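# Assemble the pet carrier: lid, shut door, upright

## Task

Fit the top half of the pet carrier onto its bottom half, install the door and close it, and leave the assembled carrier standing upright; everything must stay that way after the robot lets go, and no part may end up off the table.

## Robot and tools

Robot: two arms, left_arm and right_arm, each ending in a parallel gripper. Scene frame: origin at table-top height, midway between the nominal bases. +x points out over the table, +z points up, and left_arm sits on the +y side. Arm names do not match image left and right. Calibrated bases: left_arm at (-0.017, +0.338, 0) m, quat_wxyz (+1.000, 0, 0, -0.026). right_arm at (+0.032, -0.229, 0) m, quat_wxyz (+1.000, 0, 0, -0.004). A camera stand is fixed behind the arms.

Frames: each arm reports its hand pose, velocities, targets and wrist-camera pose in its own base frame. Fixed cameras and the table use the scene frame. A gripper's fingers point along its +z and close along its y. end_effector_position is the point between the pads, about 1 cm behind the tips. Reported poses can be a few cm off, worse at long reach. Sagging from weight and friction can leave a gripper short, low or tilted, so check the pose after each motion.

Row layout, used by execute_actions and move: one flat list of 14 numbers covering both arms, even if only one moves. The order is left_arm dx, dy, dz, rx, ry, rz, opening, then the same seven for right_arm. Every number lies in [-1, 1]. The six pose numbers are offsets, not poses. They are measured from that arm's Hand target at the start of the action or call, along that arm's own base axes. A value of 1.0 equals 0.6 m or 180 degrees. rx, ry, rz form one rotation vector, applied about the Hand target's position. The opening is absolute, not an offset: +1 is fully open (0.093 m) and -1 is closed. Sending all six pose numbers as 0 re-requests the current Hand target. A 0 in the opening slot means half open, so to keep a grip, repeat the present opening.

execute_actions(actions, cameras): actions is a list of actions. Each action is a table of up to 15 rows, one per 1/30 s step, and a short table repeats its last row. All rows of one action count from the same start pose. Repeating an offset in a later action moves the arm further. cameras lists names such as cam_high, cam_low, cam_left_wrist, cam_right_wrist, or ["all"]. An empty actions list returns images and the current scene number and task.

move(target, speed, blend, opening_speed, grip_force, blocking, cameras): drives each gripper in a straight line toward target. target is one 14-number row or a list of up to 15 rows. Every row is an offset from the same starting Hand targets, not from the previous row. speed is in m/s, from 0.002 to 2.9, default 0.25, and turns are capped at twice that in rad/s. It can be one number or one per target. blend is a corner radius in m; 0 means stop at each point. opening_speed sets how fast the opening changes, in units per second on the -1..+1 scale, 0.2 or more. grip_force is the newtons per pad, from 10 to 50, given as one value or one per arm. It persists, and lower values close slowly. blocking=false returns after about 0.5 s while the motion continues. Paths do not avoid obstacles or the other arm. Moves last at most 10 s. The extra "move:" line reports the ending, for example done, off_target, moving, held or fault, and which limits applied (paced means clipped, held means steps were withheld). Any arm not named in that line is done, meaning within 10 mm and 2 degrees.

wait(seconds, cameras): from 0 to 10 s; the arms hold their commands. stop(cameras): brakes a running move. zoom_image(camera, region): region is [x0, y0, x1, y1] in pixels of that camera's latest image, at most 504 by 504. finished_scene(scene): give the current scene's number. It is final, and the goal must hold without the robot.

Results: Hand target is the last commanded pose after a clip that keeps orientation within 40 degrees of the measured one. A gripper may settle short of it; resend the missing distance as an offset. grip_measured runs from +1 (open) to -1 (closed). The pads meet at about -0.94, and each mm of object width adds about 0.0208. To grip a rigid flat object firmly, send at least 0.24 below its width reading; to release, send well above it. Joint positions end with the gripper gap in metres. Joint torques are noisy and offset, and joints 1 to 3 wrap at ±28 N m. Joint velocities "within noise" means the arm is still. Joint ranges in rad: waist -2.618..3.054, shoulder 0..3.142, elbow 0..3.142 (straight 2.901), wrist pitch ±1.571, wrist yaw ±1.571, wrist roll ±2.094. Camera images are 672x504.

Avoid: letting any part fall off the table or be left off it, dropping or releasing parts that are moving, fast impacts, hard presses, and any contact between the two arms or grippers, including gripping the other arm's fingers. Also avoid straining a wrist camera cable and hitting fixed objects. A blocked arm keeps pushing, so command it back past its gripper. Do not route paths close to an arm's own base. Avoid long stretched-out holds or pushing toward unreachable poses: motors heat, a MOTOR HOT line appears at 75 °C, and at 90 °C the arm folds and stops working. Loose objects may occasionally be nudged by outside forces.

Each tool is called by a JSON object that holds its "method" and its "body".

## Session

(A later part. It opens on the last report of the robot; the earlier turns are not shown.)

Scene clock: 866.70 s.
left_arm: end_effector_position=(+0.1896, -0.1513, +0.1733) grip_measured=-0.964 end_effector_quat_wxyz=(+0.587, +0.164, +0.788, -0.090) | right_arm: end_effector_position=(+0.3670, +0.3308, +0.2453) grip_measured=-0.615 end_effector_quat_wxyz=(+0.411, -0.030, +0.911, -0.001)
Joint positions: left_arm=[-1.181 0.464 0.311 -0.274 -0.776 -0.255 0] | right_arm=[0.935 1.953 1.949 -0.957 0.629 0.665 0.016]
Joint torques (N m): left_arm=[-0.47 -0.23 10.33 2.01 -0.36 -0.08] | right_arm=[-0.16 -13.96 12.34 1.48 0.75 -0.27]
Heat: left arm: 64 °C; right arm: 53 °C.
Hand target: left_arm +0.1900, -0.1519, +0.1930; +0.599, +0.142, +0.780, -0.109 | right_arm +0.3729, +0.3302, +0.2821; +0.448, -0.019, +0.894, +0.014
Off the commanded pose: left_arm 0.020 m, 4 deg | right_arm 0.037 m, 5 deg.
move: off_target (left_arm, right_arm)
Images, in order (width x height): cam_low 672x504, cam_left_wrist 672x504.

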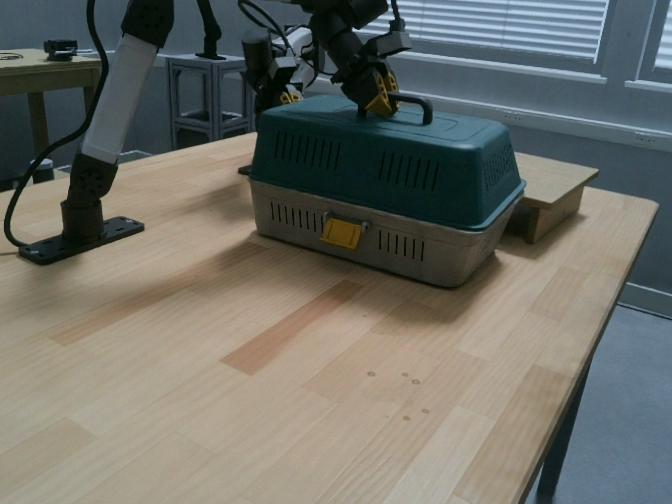

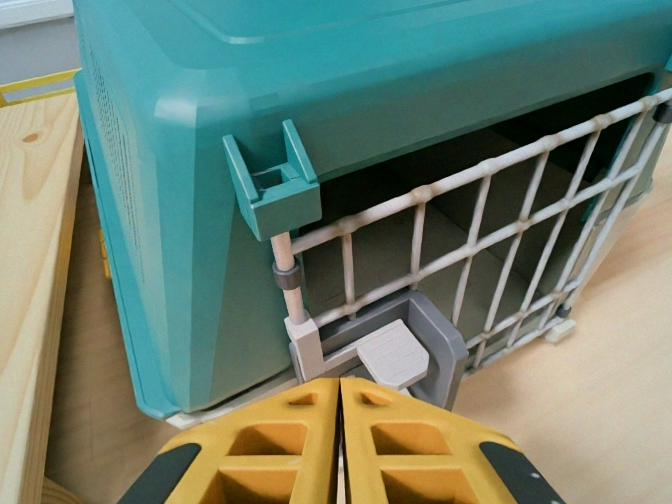

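{"method": "move", "body": {"target": [[0,0.0,0.0,0,0,0,-0.97,0.0,-0.02,0.012,0.0,0.0,0.0,-1]], "speed": 0.04, "cameras": ["cam_left_wrist","cam_low"]}}

{"method": "zoom_image", "body": {"camera": "cam_low", "region": [420, 130, 560, 290]}}

{"method": "zoom_image", "body": {"camera": "cam_left_wrist", "region": [80, 80, 380, 440]}}

Scene clock: 874.03 s.
left_arm: end_effector_position=(+0.1896, -0.1513, +0.1733) grip_measured=-0.964 end_effector_quat_wxyz=(+0.587, +0.164, +0.788, -0.090) | right_arm: end_effector_position=(+0.3680, +0.3292, +0.2454) grip_measured=-0.615 end_effector_quat_wxyz=(+0.408, -0.033, +0.912, -0.001)
Joint positions: left_arm=[-1.181 0.464 0.311 -0.274 -0.776 -0.255 0] | right_arm=[0.93 1.951 1.949 -0.959 0.621 0.655 0.016]
Joint torques (N m): left_arm=[-0.47 -0.16 10.3 1.99 -0.35 -0.08] | right_arm=[-1.18 -17.07 10.47 1.44 0.74 -0.34]
Heat: left arm: 66 °C; right arm: 53 °C.
Hand target: left_arm +0.1900, -0.1519, +0.1930; +0.599, +0.142, +0.780, -0.109 | right_arm +0.3728, +0.3183, +0.2894; +0.448, -0.019, +0.894, +0.015
Off the commanded pose: left_arm 0.020 m, 4 deg | right_arm 0.046 m, 6 deg.
move: off_target (left_arm, right_arm)
Images, in order (width x height): cam_low 672x504, cam_left_wrist 672x504.

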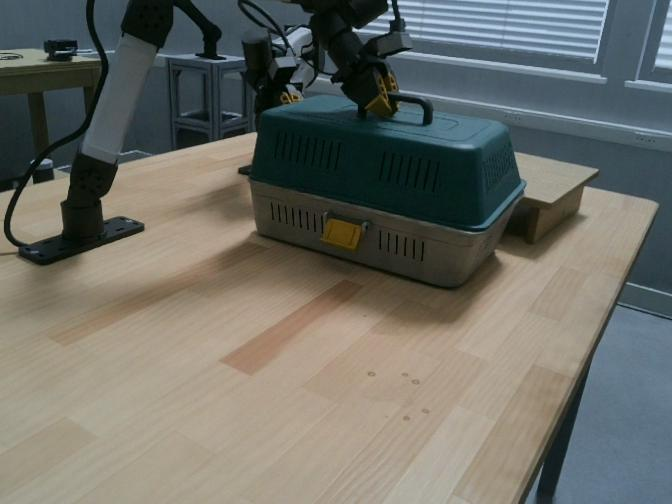

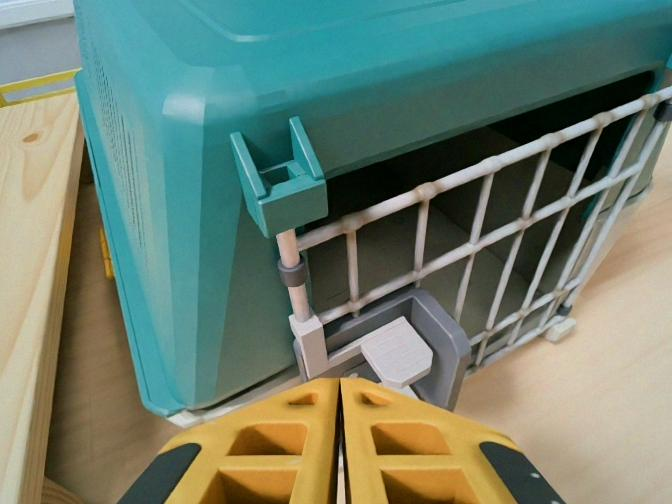

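Scaled by 3.150 from the camera's 672x504 image, which has a finer 960x720 frame.

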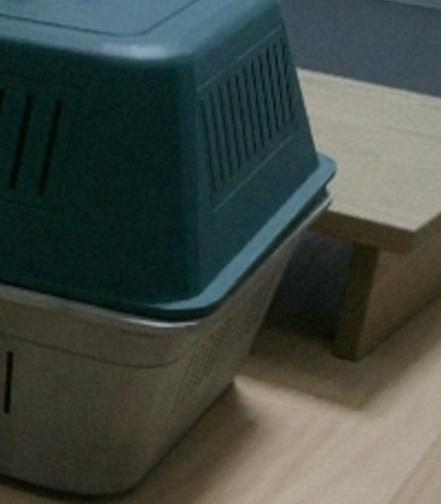

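Scaled by 1.400 from the camera's 672x504 image, which has a finer 960x720 frame.

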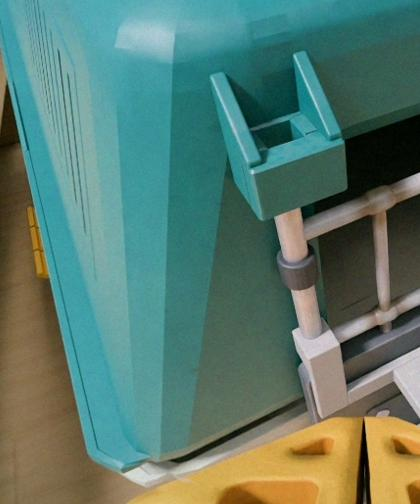

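{"method": "move", "body": {"target": [[0,0.0,0.0,0,0,0,-0.97,0.0,0.0,-0.07,-0.01,0.02,0.0,-1]], "speed": 0.05, "cameras": ["cam_left_wrist","cam_low"]}}

{"method": "zoom_image", "body": {"camera": "cam_low", "region": [420, 130, 560, 290]}}

{"method": "zoom_image", "body": {"camera": "cam_left_wrist", "region": [80, 80, 380, 440]}}

Scene clock: 878.03 s.
left_arm: end_effector_position=(+0.1896, -0.1513, +0.1733) grip_measured=-0.964 end_effector_quat_wxyz=(+0.587, +0.164, +0.788, -0.090) | right_arm: end_effector_position=(+0.3682, +0.3287, +0.2427) grip_measured=-0.616 end_effector_quat_wxyz=(+0.413, -0.031, +0.910, +0.006)
Joint positions: left_arm=[-1.181 0.464 0.311 -0.274 -0.776 -0.255 0] | right_arm=[0.928 1.93 1.901 -0.913 0.618 0.652 0.016]
Joint torques (N m): left_arm=[-0.47 -0.2 10.36 2 -0.38 -0.04] | right_arm=[-1.84 -13.08 5.83 1.46 0.44 -0.18]
Heat: left arm: 66 °C; right arm: 54 °C.
Hand target: left_arm +0.1900, -0.1519, +0.1930; +0.599, +0.142, +0.780, -0.109 | right_arm +0.3728, +0.3183, +0.2475; +0.419, -0.025, +0.907, +0.001
Off the commanded pose: left_arm 0.020 m, 4 deg | right_arm 0.012 m, 1 deg.
move: off_target (left_arm, right_arm)
Images, in order (width x height): cam_low 672x504, cam_left_wrist 672x504.

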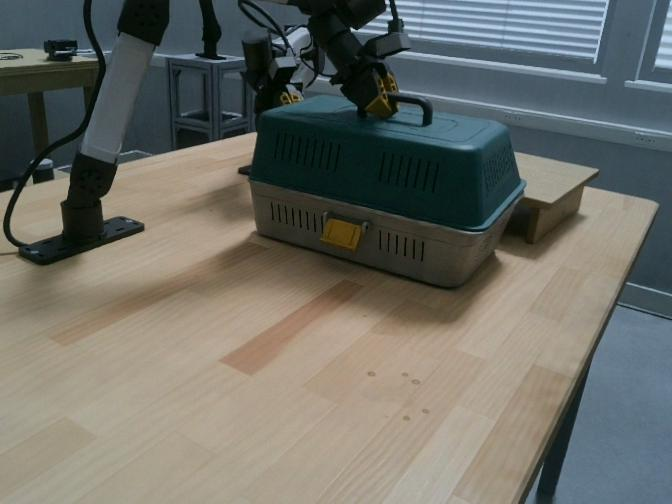

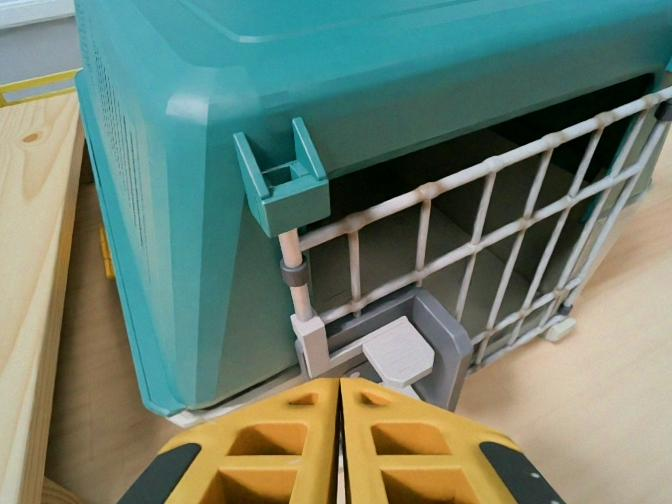

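Scaled by 3.150 from the camera's 672x504 image, which has a finer 960x720 frame.

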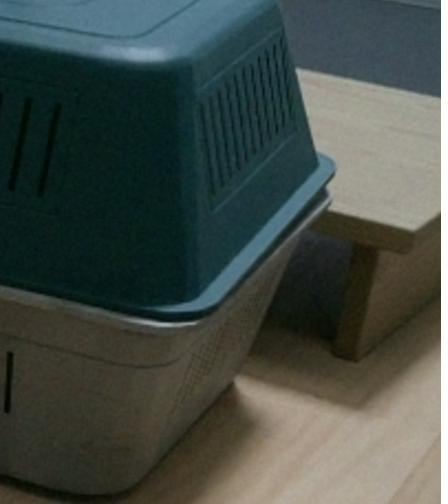

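Scaled by 1.400 from the camera's 672x504 image, which has a finer 960x720 frame.

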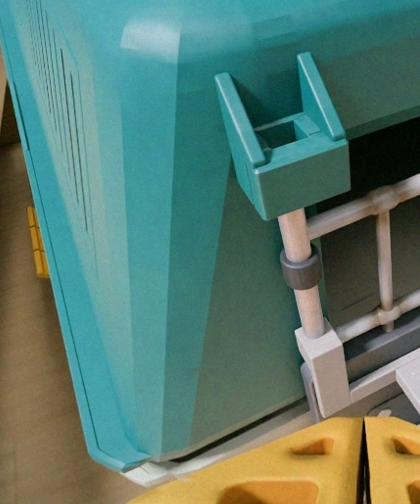

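{"method": "move", "body": {"target": [[-0.025,-0.05,-0.04,0.057,0.114,0,-0.97,0.0,0.0,0,0,0,0.0,-1],[0.012,-0.06,-0.1,0.057,0.114,0,-0.97,0.0,0.0,0,0,0,0.0,-1]], "speed": 0.1, "cameras": ["cam_left_wrist","cam_high"]}}

Scene clock: 897.87 s.
left_arm: end_effector_position=(+0.1950, -0.1844, +0.1336) grip_measured=-0.964 end_effector_quat_wxyz=(+0.433, +0.170, +0.883, -0.059) | right_arm: end_effector_position=(+0.3682, +0.3287, +0.2427) grip_measured=-0.616 end_effector_quat_wxyz=(+0.413, -0.031, +0.910, +0.006)
Joint positions: left_arm=[-1.116 0.911 0.554 -0.483 -0.593 -0.502 0] | right_arm=[0.928 1.93 1.901 -0.913 0.618 0.652 0.016]
Joint torques (N m): left_arm=[0.47 -1.01 6.41 1.94 -0.21 0.31] | right_arm=[-1.85 -13.08 5.82 1.46 0.43 -0.18]
Heat: left arm: 68 °C; right arm: 54 °C.
Hand target: left_arm +0.1973, -0.1878, +0.1330; +0.436, +0.172, +0.881, -0.063 | right_arm +0.3728, +0.3183, +0.2475; +0.419, -0.026, +0.907, +0.001
Off the commanded pose: left_arm 0.004 m, 1 deg | right_arm 0.012 m, 1 deg.
move: off_target (right_arm)
Images, in order (width x height): cam_high 672x504, cam_left_wrist 672x504.

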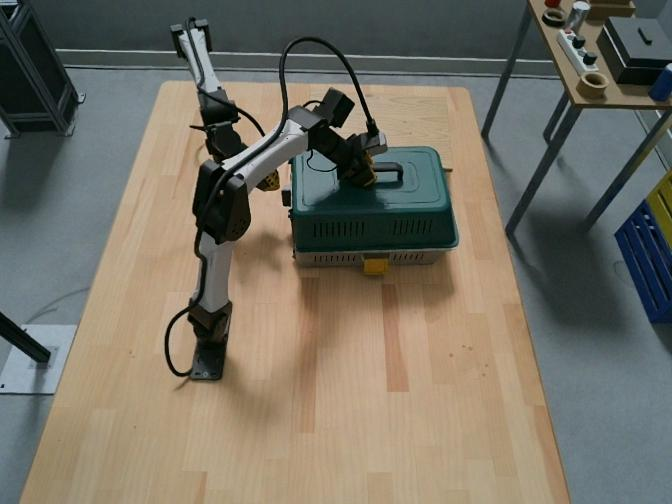

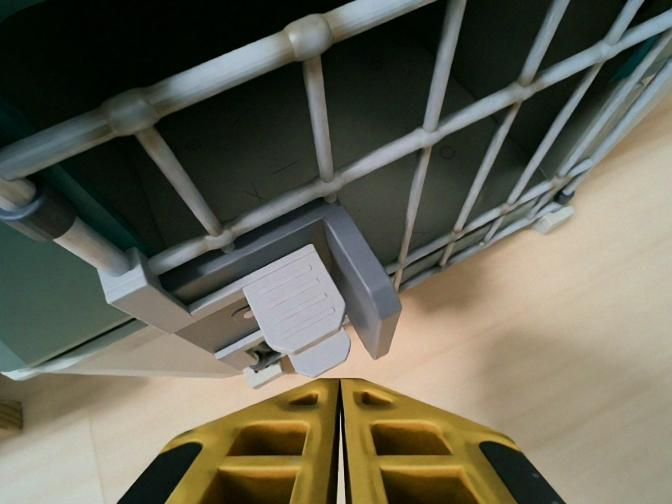

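{"method": "move", "body": {"target": [[0.04,0.0,-0.02,0,0,0,-0.97,0.0,0.0,0,0,0,0.0,-1]], "speed": 0.06, "cameras": ["cam_left_wrist"]}}

Scene clock: 902.40 s.
left_arm: end_effector_position=(+0.2153, -0.1807, +0.1160) grip_measured=-0.964 end_effector_quat_wxyz=(+0.422, +0.175, +0.888, -0.049) | right_arm: end_effector_position=(+0.3716, +0.3261, +0.2429) grip_measured=-0.616 end_effector_quat_wxyz=(+0.415, -0.030, +0.909, +0.004)
Joint positions: left_arm=[-0.994 0.974 0.517 -0.363 -0.508 -0.4 0] | right_arm=[0.919 1.93 1.899 -0.906 0.619 0.644 0.016]
Joint torques (N m): left_arm=[0.62 -1.47 6.56 2.29 -0.14 0.31] | right_arm=[-1.13 -13.11 5.97 1.42 0.42 -0.11]
Heat: left arm: 67 °C; right arm: 54 °C.
Hand target: left_arm +0.2212, -0.1878, +0.1209; +0.436, +0.173, +0.881, -0.063 | right_arm +0.3728, +0.3183, +0.2475; +0.419, -0.026, +0.907, +0.001
Off the commanded pose: left_arm 0.011 m, 2 deg | right_arm 0.009 m, 1 deg.
move: off_target (left_arm)
Images, in order (width x height): cam_left_wrist 672x504.

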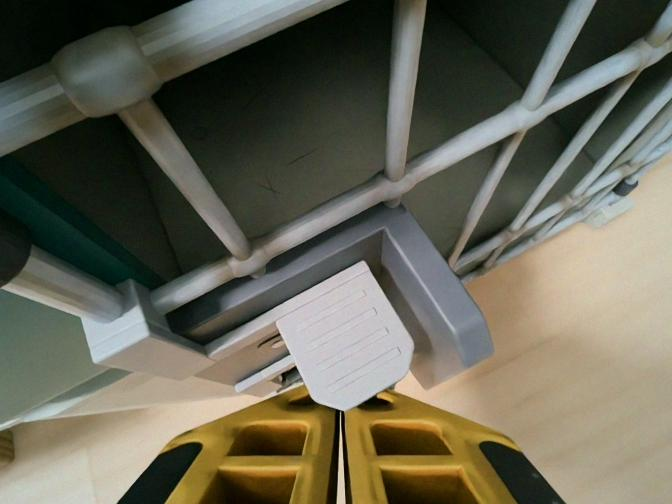

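{"method": "move", "body": {"target": [[-0.05,0.0,0.0,0,0,0,-0.97,0.0,0.0,0,0,0,0.0,-1],[-0.05,0.0,0.06,0,0,0,-0.97,0.0,0.0,0,0,0,0.0,-1],[0.0,0.015,0.06,0,0,0,-0.97,0.0,0.0,0,0,0,0.0,-1]], "speed": 0.08, "cameras": ["cam_left_wrist"]}}

Scene clock: 908.60 s.
left_arm: end_effector_position=(+0.2156, -0.1714, +0.1443) grip_measured=-0.964 end_effector_quat_wxyz=(+0.421, +0.175, +0.889, -0.047) | right_arm: end_effector_position=(+0.3716, +0.3261, +0.2429) grip_measured=-0.616 end_effector_quat_wxyz=(+0.415, -0.030, +0.909, +0.004)
Joint positions: left_arm=[-0.962 0.914 0.608 -0.506 -0.486 -0.375 0] | right_arm=[0.919 1.93 1.899 -0.906 0.619 0.644 0.016]
Joint torques (N m): left_arm=[0.51 -1.83 8.84 2.01 -0.13 0.33] | right_arm=[-1.13 -13.15 5.93 1.42 0.42 -0.11]
Heat: left arm: 66 °C; right arm: 54 °C.
Hand target: left_arm +0.2213, -0.1788, +0.1570; +0.436, +0.172, +0.881, -0.063 | right_arm +0.3728, +0.3183, +0.2475; +0.419, -0.026, +0.907, +0.001
Off the commanded pose: left_arm 0.016 m, 3 deg | right_arm 0.009 m, 1 deg.
move: off_target (left_arm)
Images, in order (width x height): cam_left_wrist 672x504.

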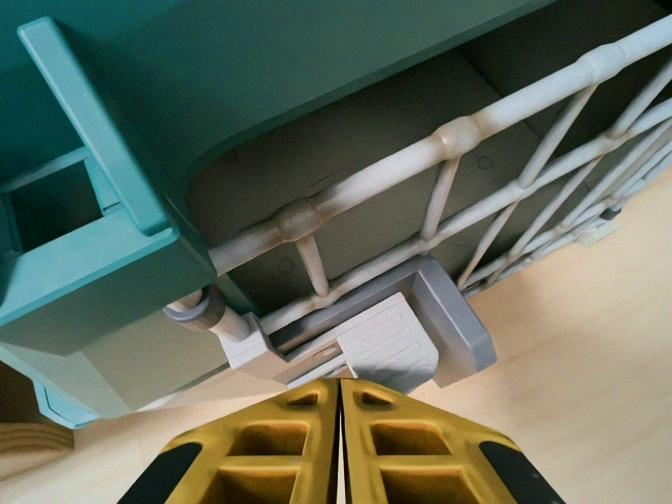

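{"method": "move", "body": {"target": [[0.004,-0.015,-0.01,0,0,0,-0.97,0.0,0.0,0,0,0,0.0,-1],[0.008,-0.015,-0.055,0,0,0,-0.97,0.0,0.0,0,0,0,0.0,-1]], "speed": 0.06, "cameras": ["cam_left_wrist"]}}

Scene clock: 912.93 s.
left_arm: end_effector_position=(+0.2251, -0.1839, +0.1333) grip_measured=-0.964 end_effector_quat_wxyz=(+0.442, +0.166, +0.879, -0.059) | right_arm: end_effector_position=(+0.3770, +0.3209, +0.2435) grip_measured=-0.616 end_effector_quat_wxyz=(+0.416, -0.030, +0.909, -0.001)
Joint positions: left_arm=[-0.968 0.966 0.546 -0.337 -0.503 -0.374 0] | right_arm=[0.904 1.93 1.899 -0.902 0.619 0.628 0.016]
Joint torques (N m): left_arm=[0.57 -0.02 5.44 2.2 -0.03 0.24] | right_arm=[0.24 -13.14 6 1.38 0.41 0.05]
Heat: left arm: 65 °C; right arm: 54 °C.
Hand target: left_arm +0.2261, -0.1879, +0.1240; +0.436, +0.172, +0.881, -0.063 | right_arm +0.3728, +0.3183, +0.2475; +0.419, -0.025, +0.907, +0.001
Off the commanded pose: left_arm 0.010 m, 1 deg | right_arm 0.006 m, 1 deg.
move: done
Images, in order (width x height): cam_left_wrist 672x504.

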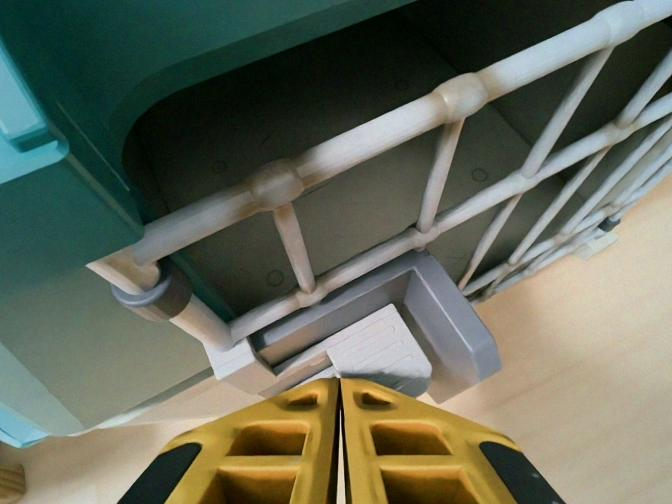

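{"method": "move", "body": {"target": [[0.0,-0.003,-0.05,0,0,0,-0.97,0.0,0.0,0,0,0,0.0,-1]], "speed": 0.05, "cameras": ["cam_left_wrist","cam_low"]}}

{"method": "zoom_image", "body": {"camera": "cam_low", "region": [420, 130, 560, 290]}}

Scene clock: 917.60 s.
left_arm: end_effector_position=(+0.2326, -0.1869, +0.1177) grip_measured=-0.964 end_effector_quat_wxyz=(+0.466, +0.150, +0.869, -0.065) | right_arm: end_effector_position=(+0.3801, +0.3133, +0.2389) grip_measured=-0.616 end_effector_quat_wxyz=(+0.413, -0.033, +0.910, -0.016)
Joint positions: left_arm=[-0.968 1.005 0.454 -0.152 -0.533 -0.374 0] | right_arm=[0.891 1.93 1.887 -0.907 0.627 0.612 0.016]
Joint torques (N m): left_arm=[0.14 0.64 4.82 1.85 0.24 0.14] | right_arm=[1.39 -13.18 7.06 1.41 0.34 0.19]
Heat: left arm: 64 °C; right arm: 54 °C.
Hand target: left_arm +0.2260, -0.1896, +0.0938; +0.436, +0.172, +0.881, -0.063 | right_arm +0.3727, +0.3184, +0.2475; +0.419, -0.026, +0.907, +0.001
Off the commanded pose: left_arm 0.025 m, 5 deg | right_arm 0.012 m, 2 deg.
move: off_target (left_arm, right_arm)
Images, in order (width x height): cam_low 672x504, cam_left_wrist 672x504.

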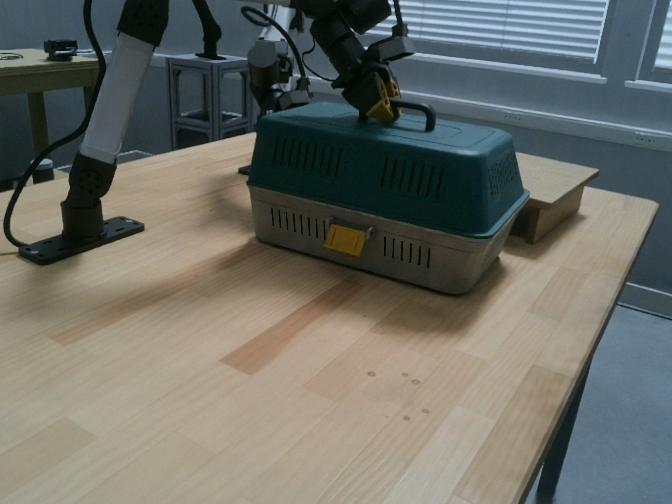

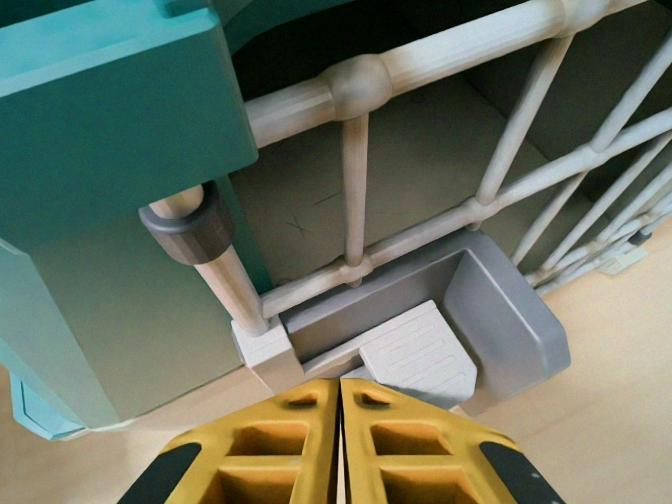

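Scaled by 3.150 from the camera's 672x504 image, which has a finer 960x720 frame.

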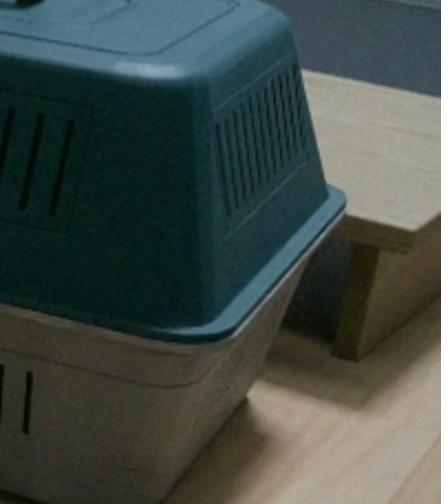

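{"method": "move", "body": {"target": [[0.0,0.003,0.06,0,0,0,-0.97,0.0,0.0,-0.01,0,0,0.0,-1],[-0.1,0.05,0.1,-0.057,-0.114,0,-0.97,0.0,0.0,-0.01,0,0,0.0,-1]], "speed": 0.06, "cameras": ["cam_left_wrist","cam_low","cam_high"]}}

{"method": "zoom_image", "body": {"camera": "cam_low", "region": [230, 80, 560, 310]}}

{"method": "zoom_image", "body": {"camera": "cam_left_wrist", "region": [80, 60, 430, 440]}}

Scene clock: 925.87 s.
left_arm: end_effector_position=(+0.1656, -0.1595, +0.1502) grip_measured=-0.964 end_effector_quat_wxyz=(+0.593, +0.161, +0.783, -0.097) | right_arm: end_effector_position=(+0.3792, +0.3146, +0.2375) grip_measured=-0.616 end_effector_quat_wxyz=(+0.417, -0.032, +0.908, -0.015)
Joint positions: left_arm=[-1.43 0.492 0.24 -0.29 -0.998 -0.427 0] | right_arm=[0.896 1.925 1.869 -0.888 0.634 0.613 0.016]
Joint torques (N m): left_arm=[-0.39 -0.02 6.34 2.03 -0.46 -0.05] | right_arm=[0.96 -13.05 5.97 1.47 0.26 0.2]
Heat: left arm: 63 °C; right arm: 54 °C.
Hand target: left_arm +0.1660, -0.1596, +0.1538; +0.599, +0.142, +0.780, -0.109 | right_arm +0.3728, +0.3183, +0.2413; +0.419, -0.026, +0.908, +0.001
Off the commanded pose: left_arm 0.004 m, 3 deg | right_arm 0.008 m, 2 deg.
move: off_target (left_arm)
Images, in order (width x height): cam_high 672x504, cam_low 672x504, cam_left_wrist 672x504.

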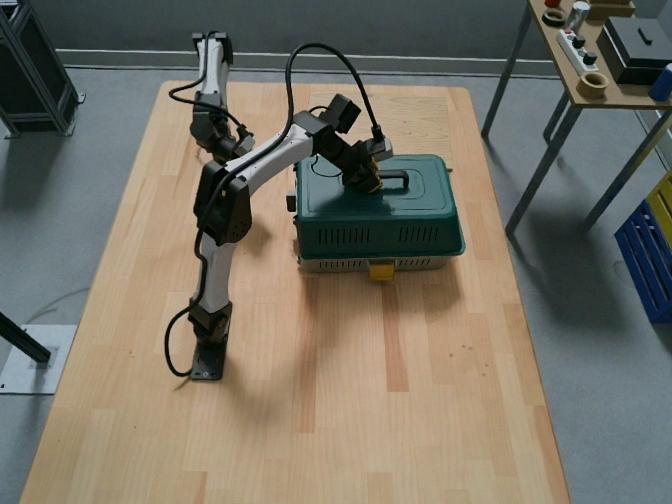

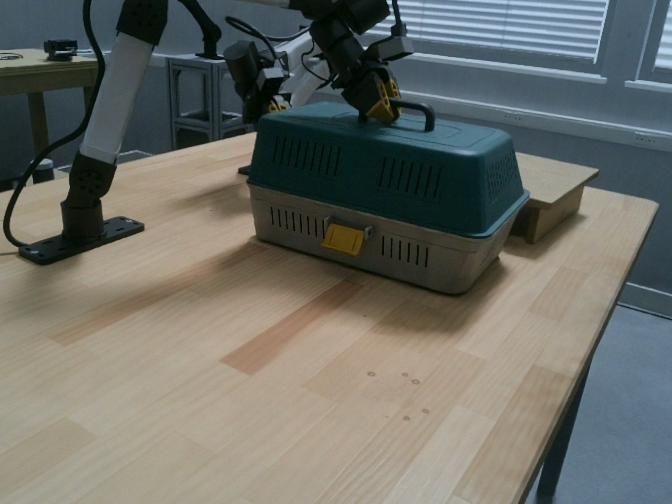

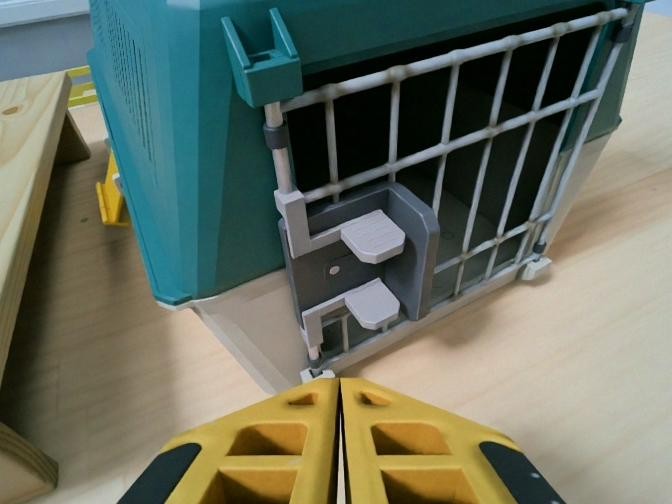

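Scaled by 1.527 from the camera's 672x504 image, which has a finer 960x720 frame.

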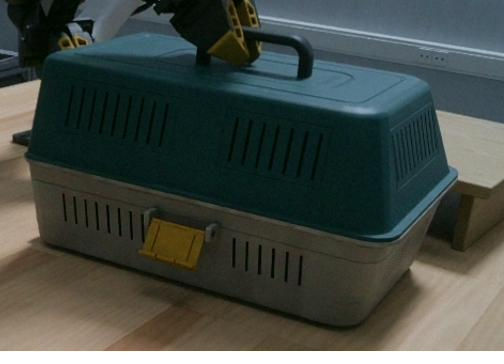

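Scaled by 1.326 from the camera's 672x504 image, which has a finer 960x720 frame.

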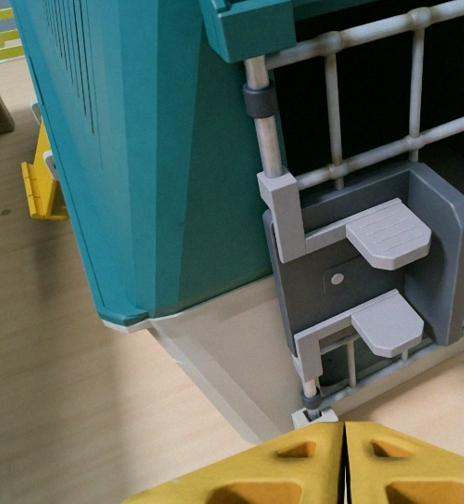

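{"method": "move", "body": {"target": [[0.03,0.0,0.09,0,0,0,-0.97,0.0,0.0,0,0,0,0.0,-1]], "speed": 0.08, "cameras": ["cam_left_wrist"]}}

{"method": "zoom_image", "body": {"camera": "cam_left_wrist", "region": [200, 120, 400, 360]}}

Scene clock: 932.33 s.
left_arm: end_effector_position=(+0.1826, -0.1569, +0.1959) grip_measured=-0.964 end_effector_quat_wxyz=(+0.596, +0.144, +0.784, -0.102) | right_arm: end_effector_position=(+0.3792, +0.3146, +0.2375) grip_measured=-0.616 end_effector_quat_wxyz=(+0.417, -0.032, +0.908, -0.015)
Joint positions: left_arm=[-1.28 0.501 0.389 -0.326 -0.881 -0.334 0] | right_arm=[0.896 1.925 1.869 -0.888 0.634 0.613 0.016]
Joint torques (N m): left_arm=[0.54 1.39 9.96 1.92 -0.1 0.27] | right_arm=[0.94 -13.04 5.97 1.46 0.28 0.2]
Heat: left arm: 62 °C; right arm: 54 °C.
Hand target: left_arm +0.1840, -0.1596, +0.2079; +0.599, +0.141, +0.780, -0.109 | right_arm +0.3728, +0.3183, +0.2413; +0.419, -0.026, +0.908, +0.001
Off the commanded pose: left_arm 0.012 m, 1 deg | right_arm 0.008 m, 2 deg.
move: off_target (left_arm)
Images, in order (width x height): cam_left_wrist 672x504.

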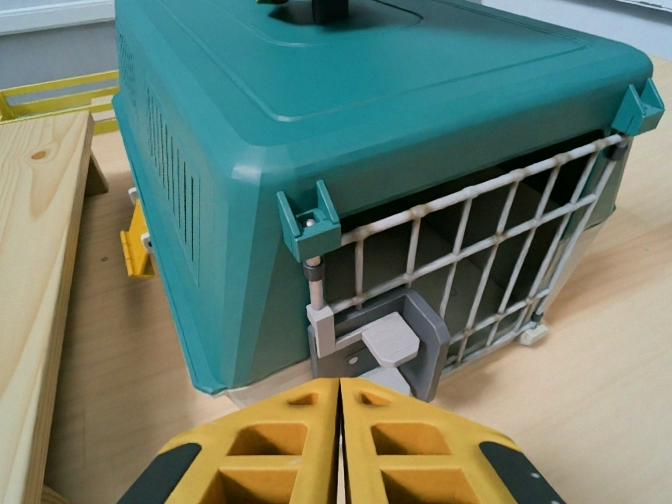

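Scaled by 2.100 from the camera's 672x504 image, which has a finer 960x720 frame.

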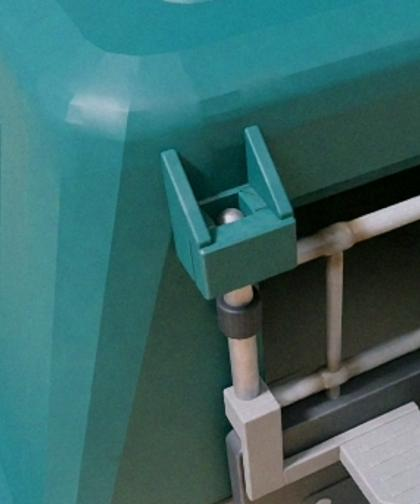

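{"method": "move", "body": {"target": [[-0.05,0.0,0.0,0,0,0,-0.97,0.01,-0.006,-0.003,0,0,0.0,-1],[-0.05,0.0,0.0,0,0,0,-0.97,0.01,-0.006,-0.003,0,0,0.0,0.5],[-0.05,0.03,0.02,0,0,0,-0.97,-0.01,-0.006,0.13,0,0,0.0,0.5],[-0.05,0.03,0.02,0,0,0,-0.97,-0.05,-0.25,0.18,0,0,0.0,0.5]], "speed": 0.1, "blend": [0,0,0.03,0], "opening_speed": 0.8, "cameras": ["all"]}}

Scene clock: 941.50 s.
left_arm: end_effector_position=(+0.1533, -0.1432, +0.2045) grip_measured=-0.964 end_effector_quat_wxyz=(+0.592, +0.164, +0.783, -0.092) | right_arm: end_effector_position=(+0.3435, +0.1687, +0.3443) grip_measured=+0.497 end_effector_quat_wxyz=(+0.410, -0.025, +0.912, -0.007)
Joint positions: left_arm=[-1.547 0.467 0.488 -0.685 -1.097 -0.556 0] | right_arm=[0.656 1.537 1.854 -1.155 0.468 0.42 0.069]
Joint torques (N m): left_arm=[0.13 0.49 9.74 1.61 -0.51 -0.02] | right_arm=[-0.51 -8.21 5.94 1.74 0.16 -0.14]
Heat: left arm: 63 °C; right arm: 54 °C.
Hand target: left_arm +0.1540, -0.1416, +0.2199; +0.599, +0.141, +0.780, -0.109 | right_arm +0.3428, +0.1683, +0.3493; +0.419, -0.026, +0.908, +0.001
Off the commanded pose: left_arm 0.015 m, 3 deg | right_arm 0.005 m, 1 deg.
move: off_target (left_arm)

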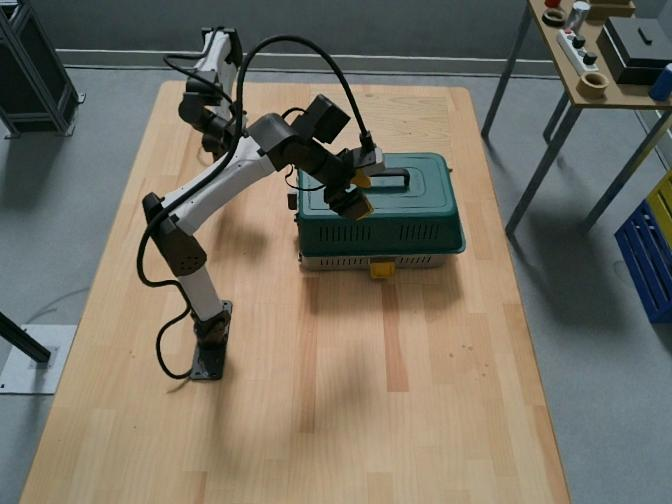

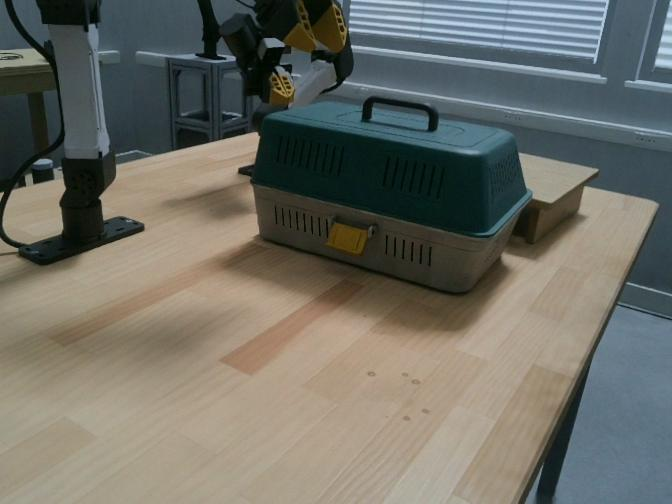

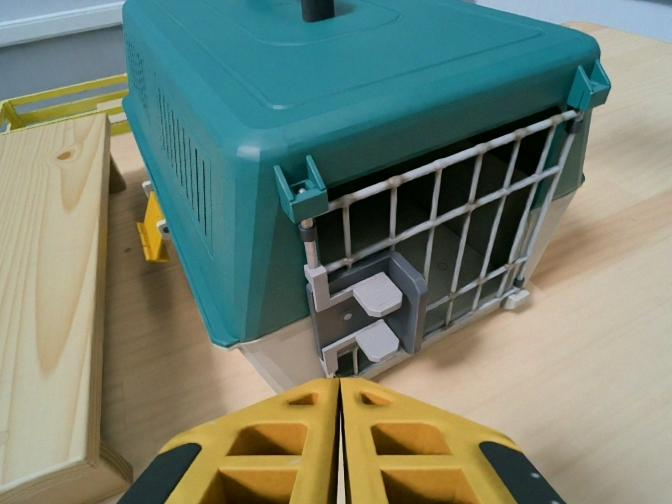

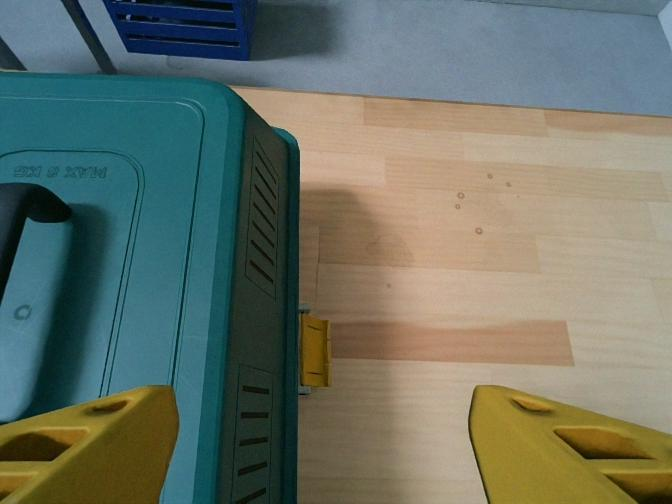

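{"method": "finished_scene", "body": {"scene": 1}}

The scene is finished: the task was done.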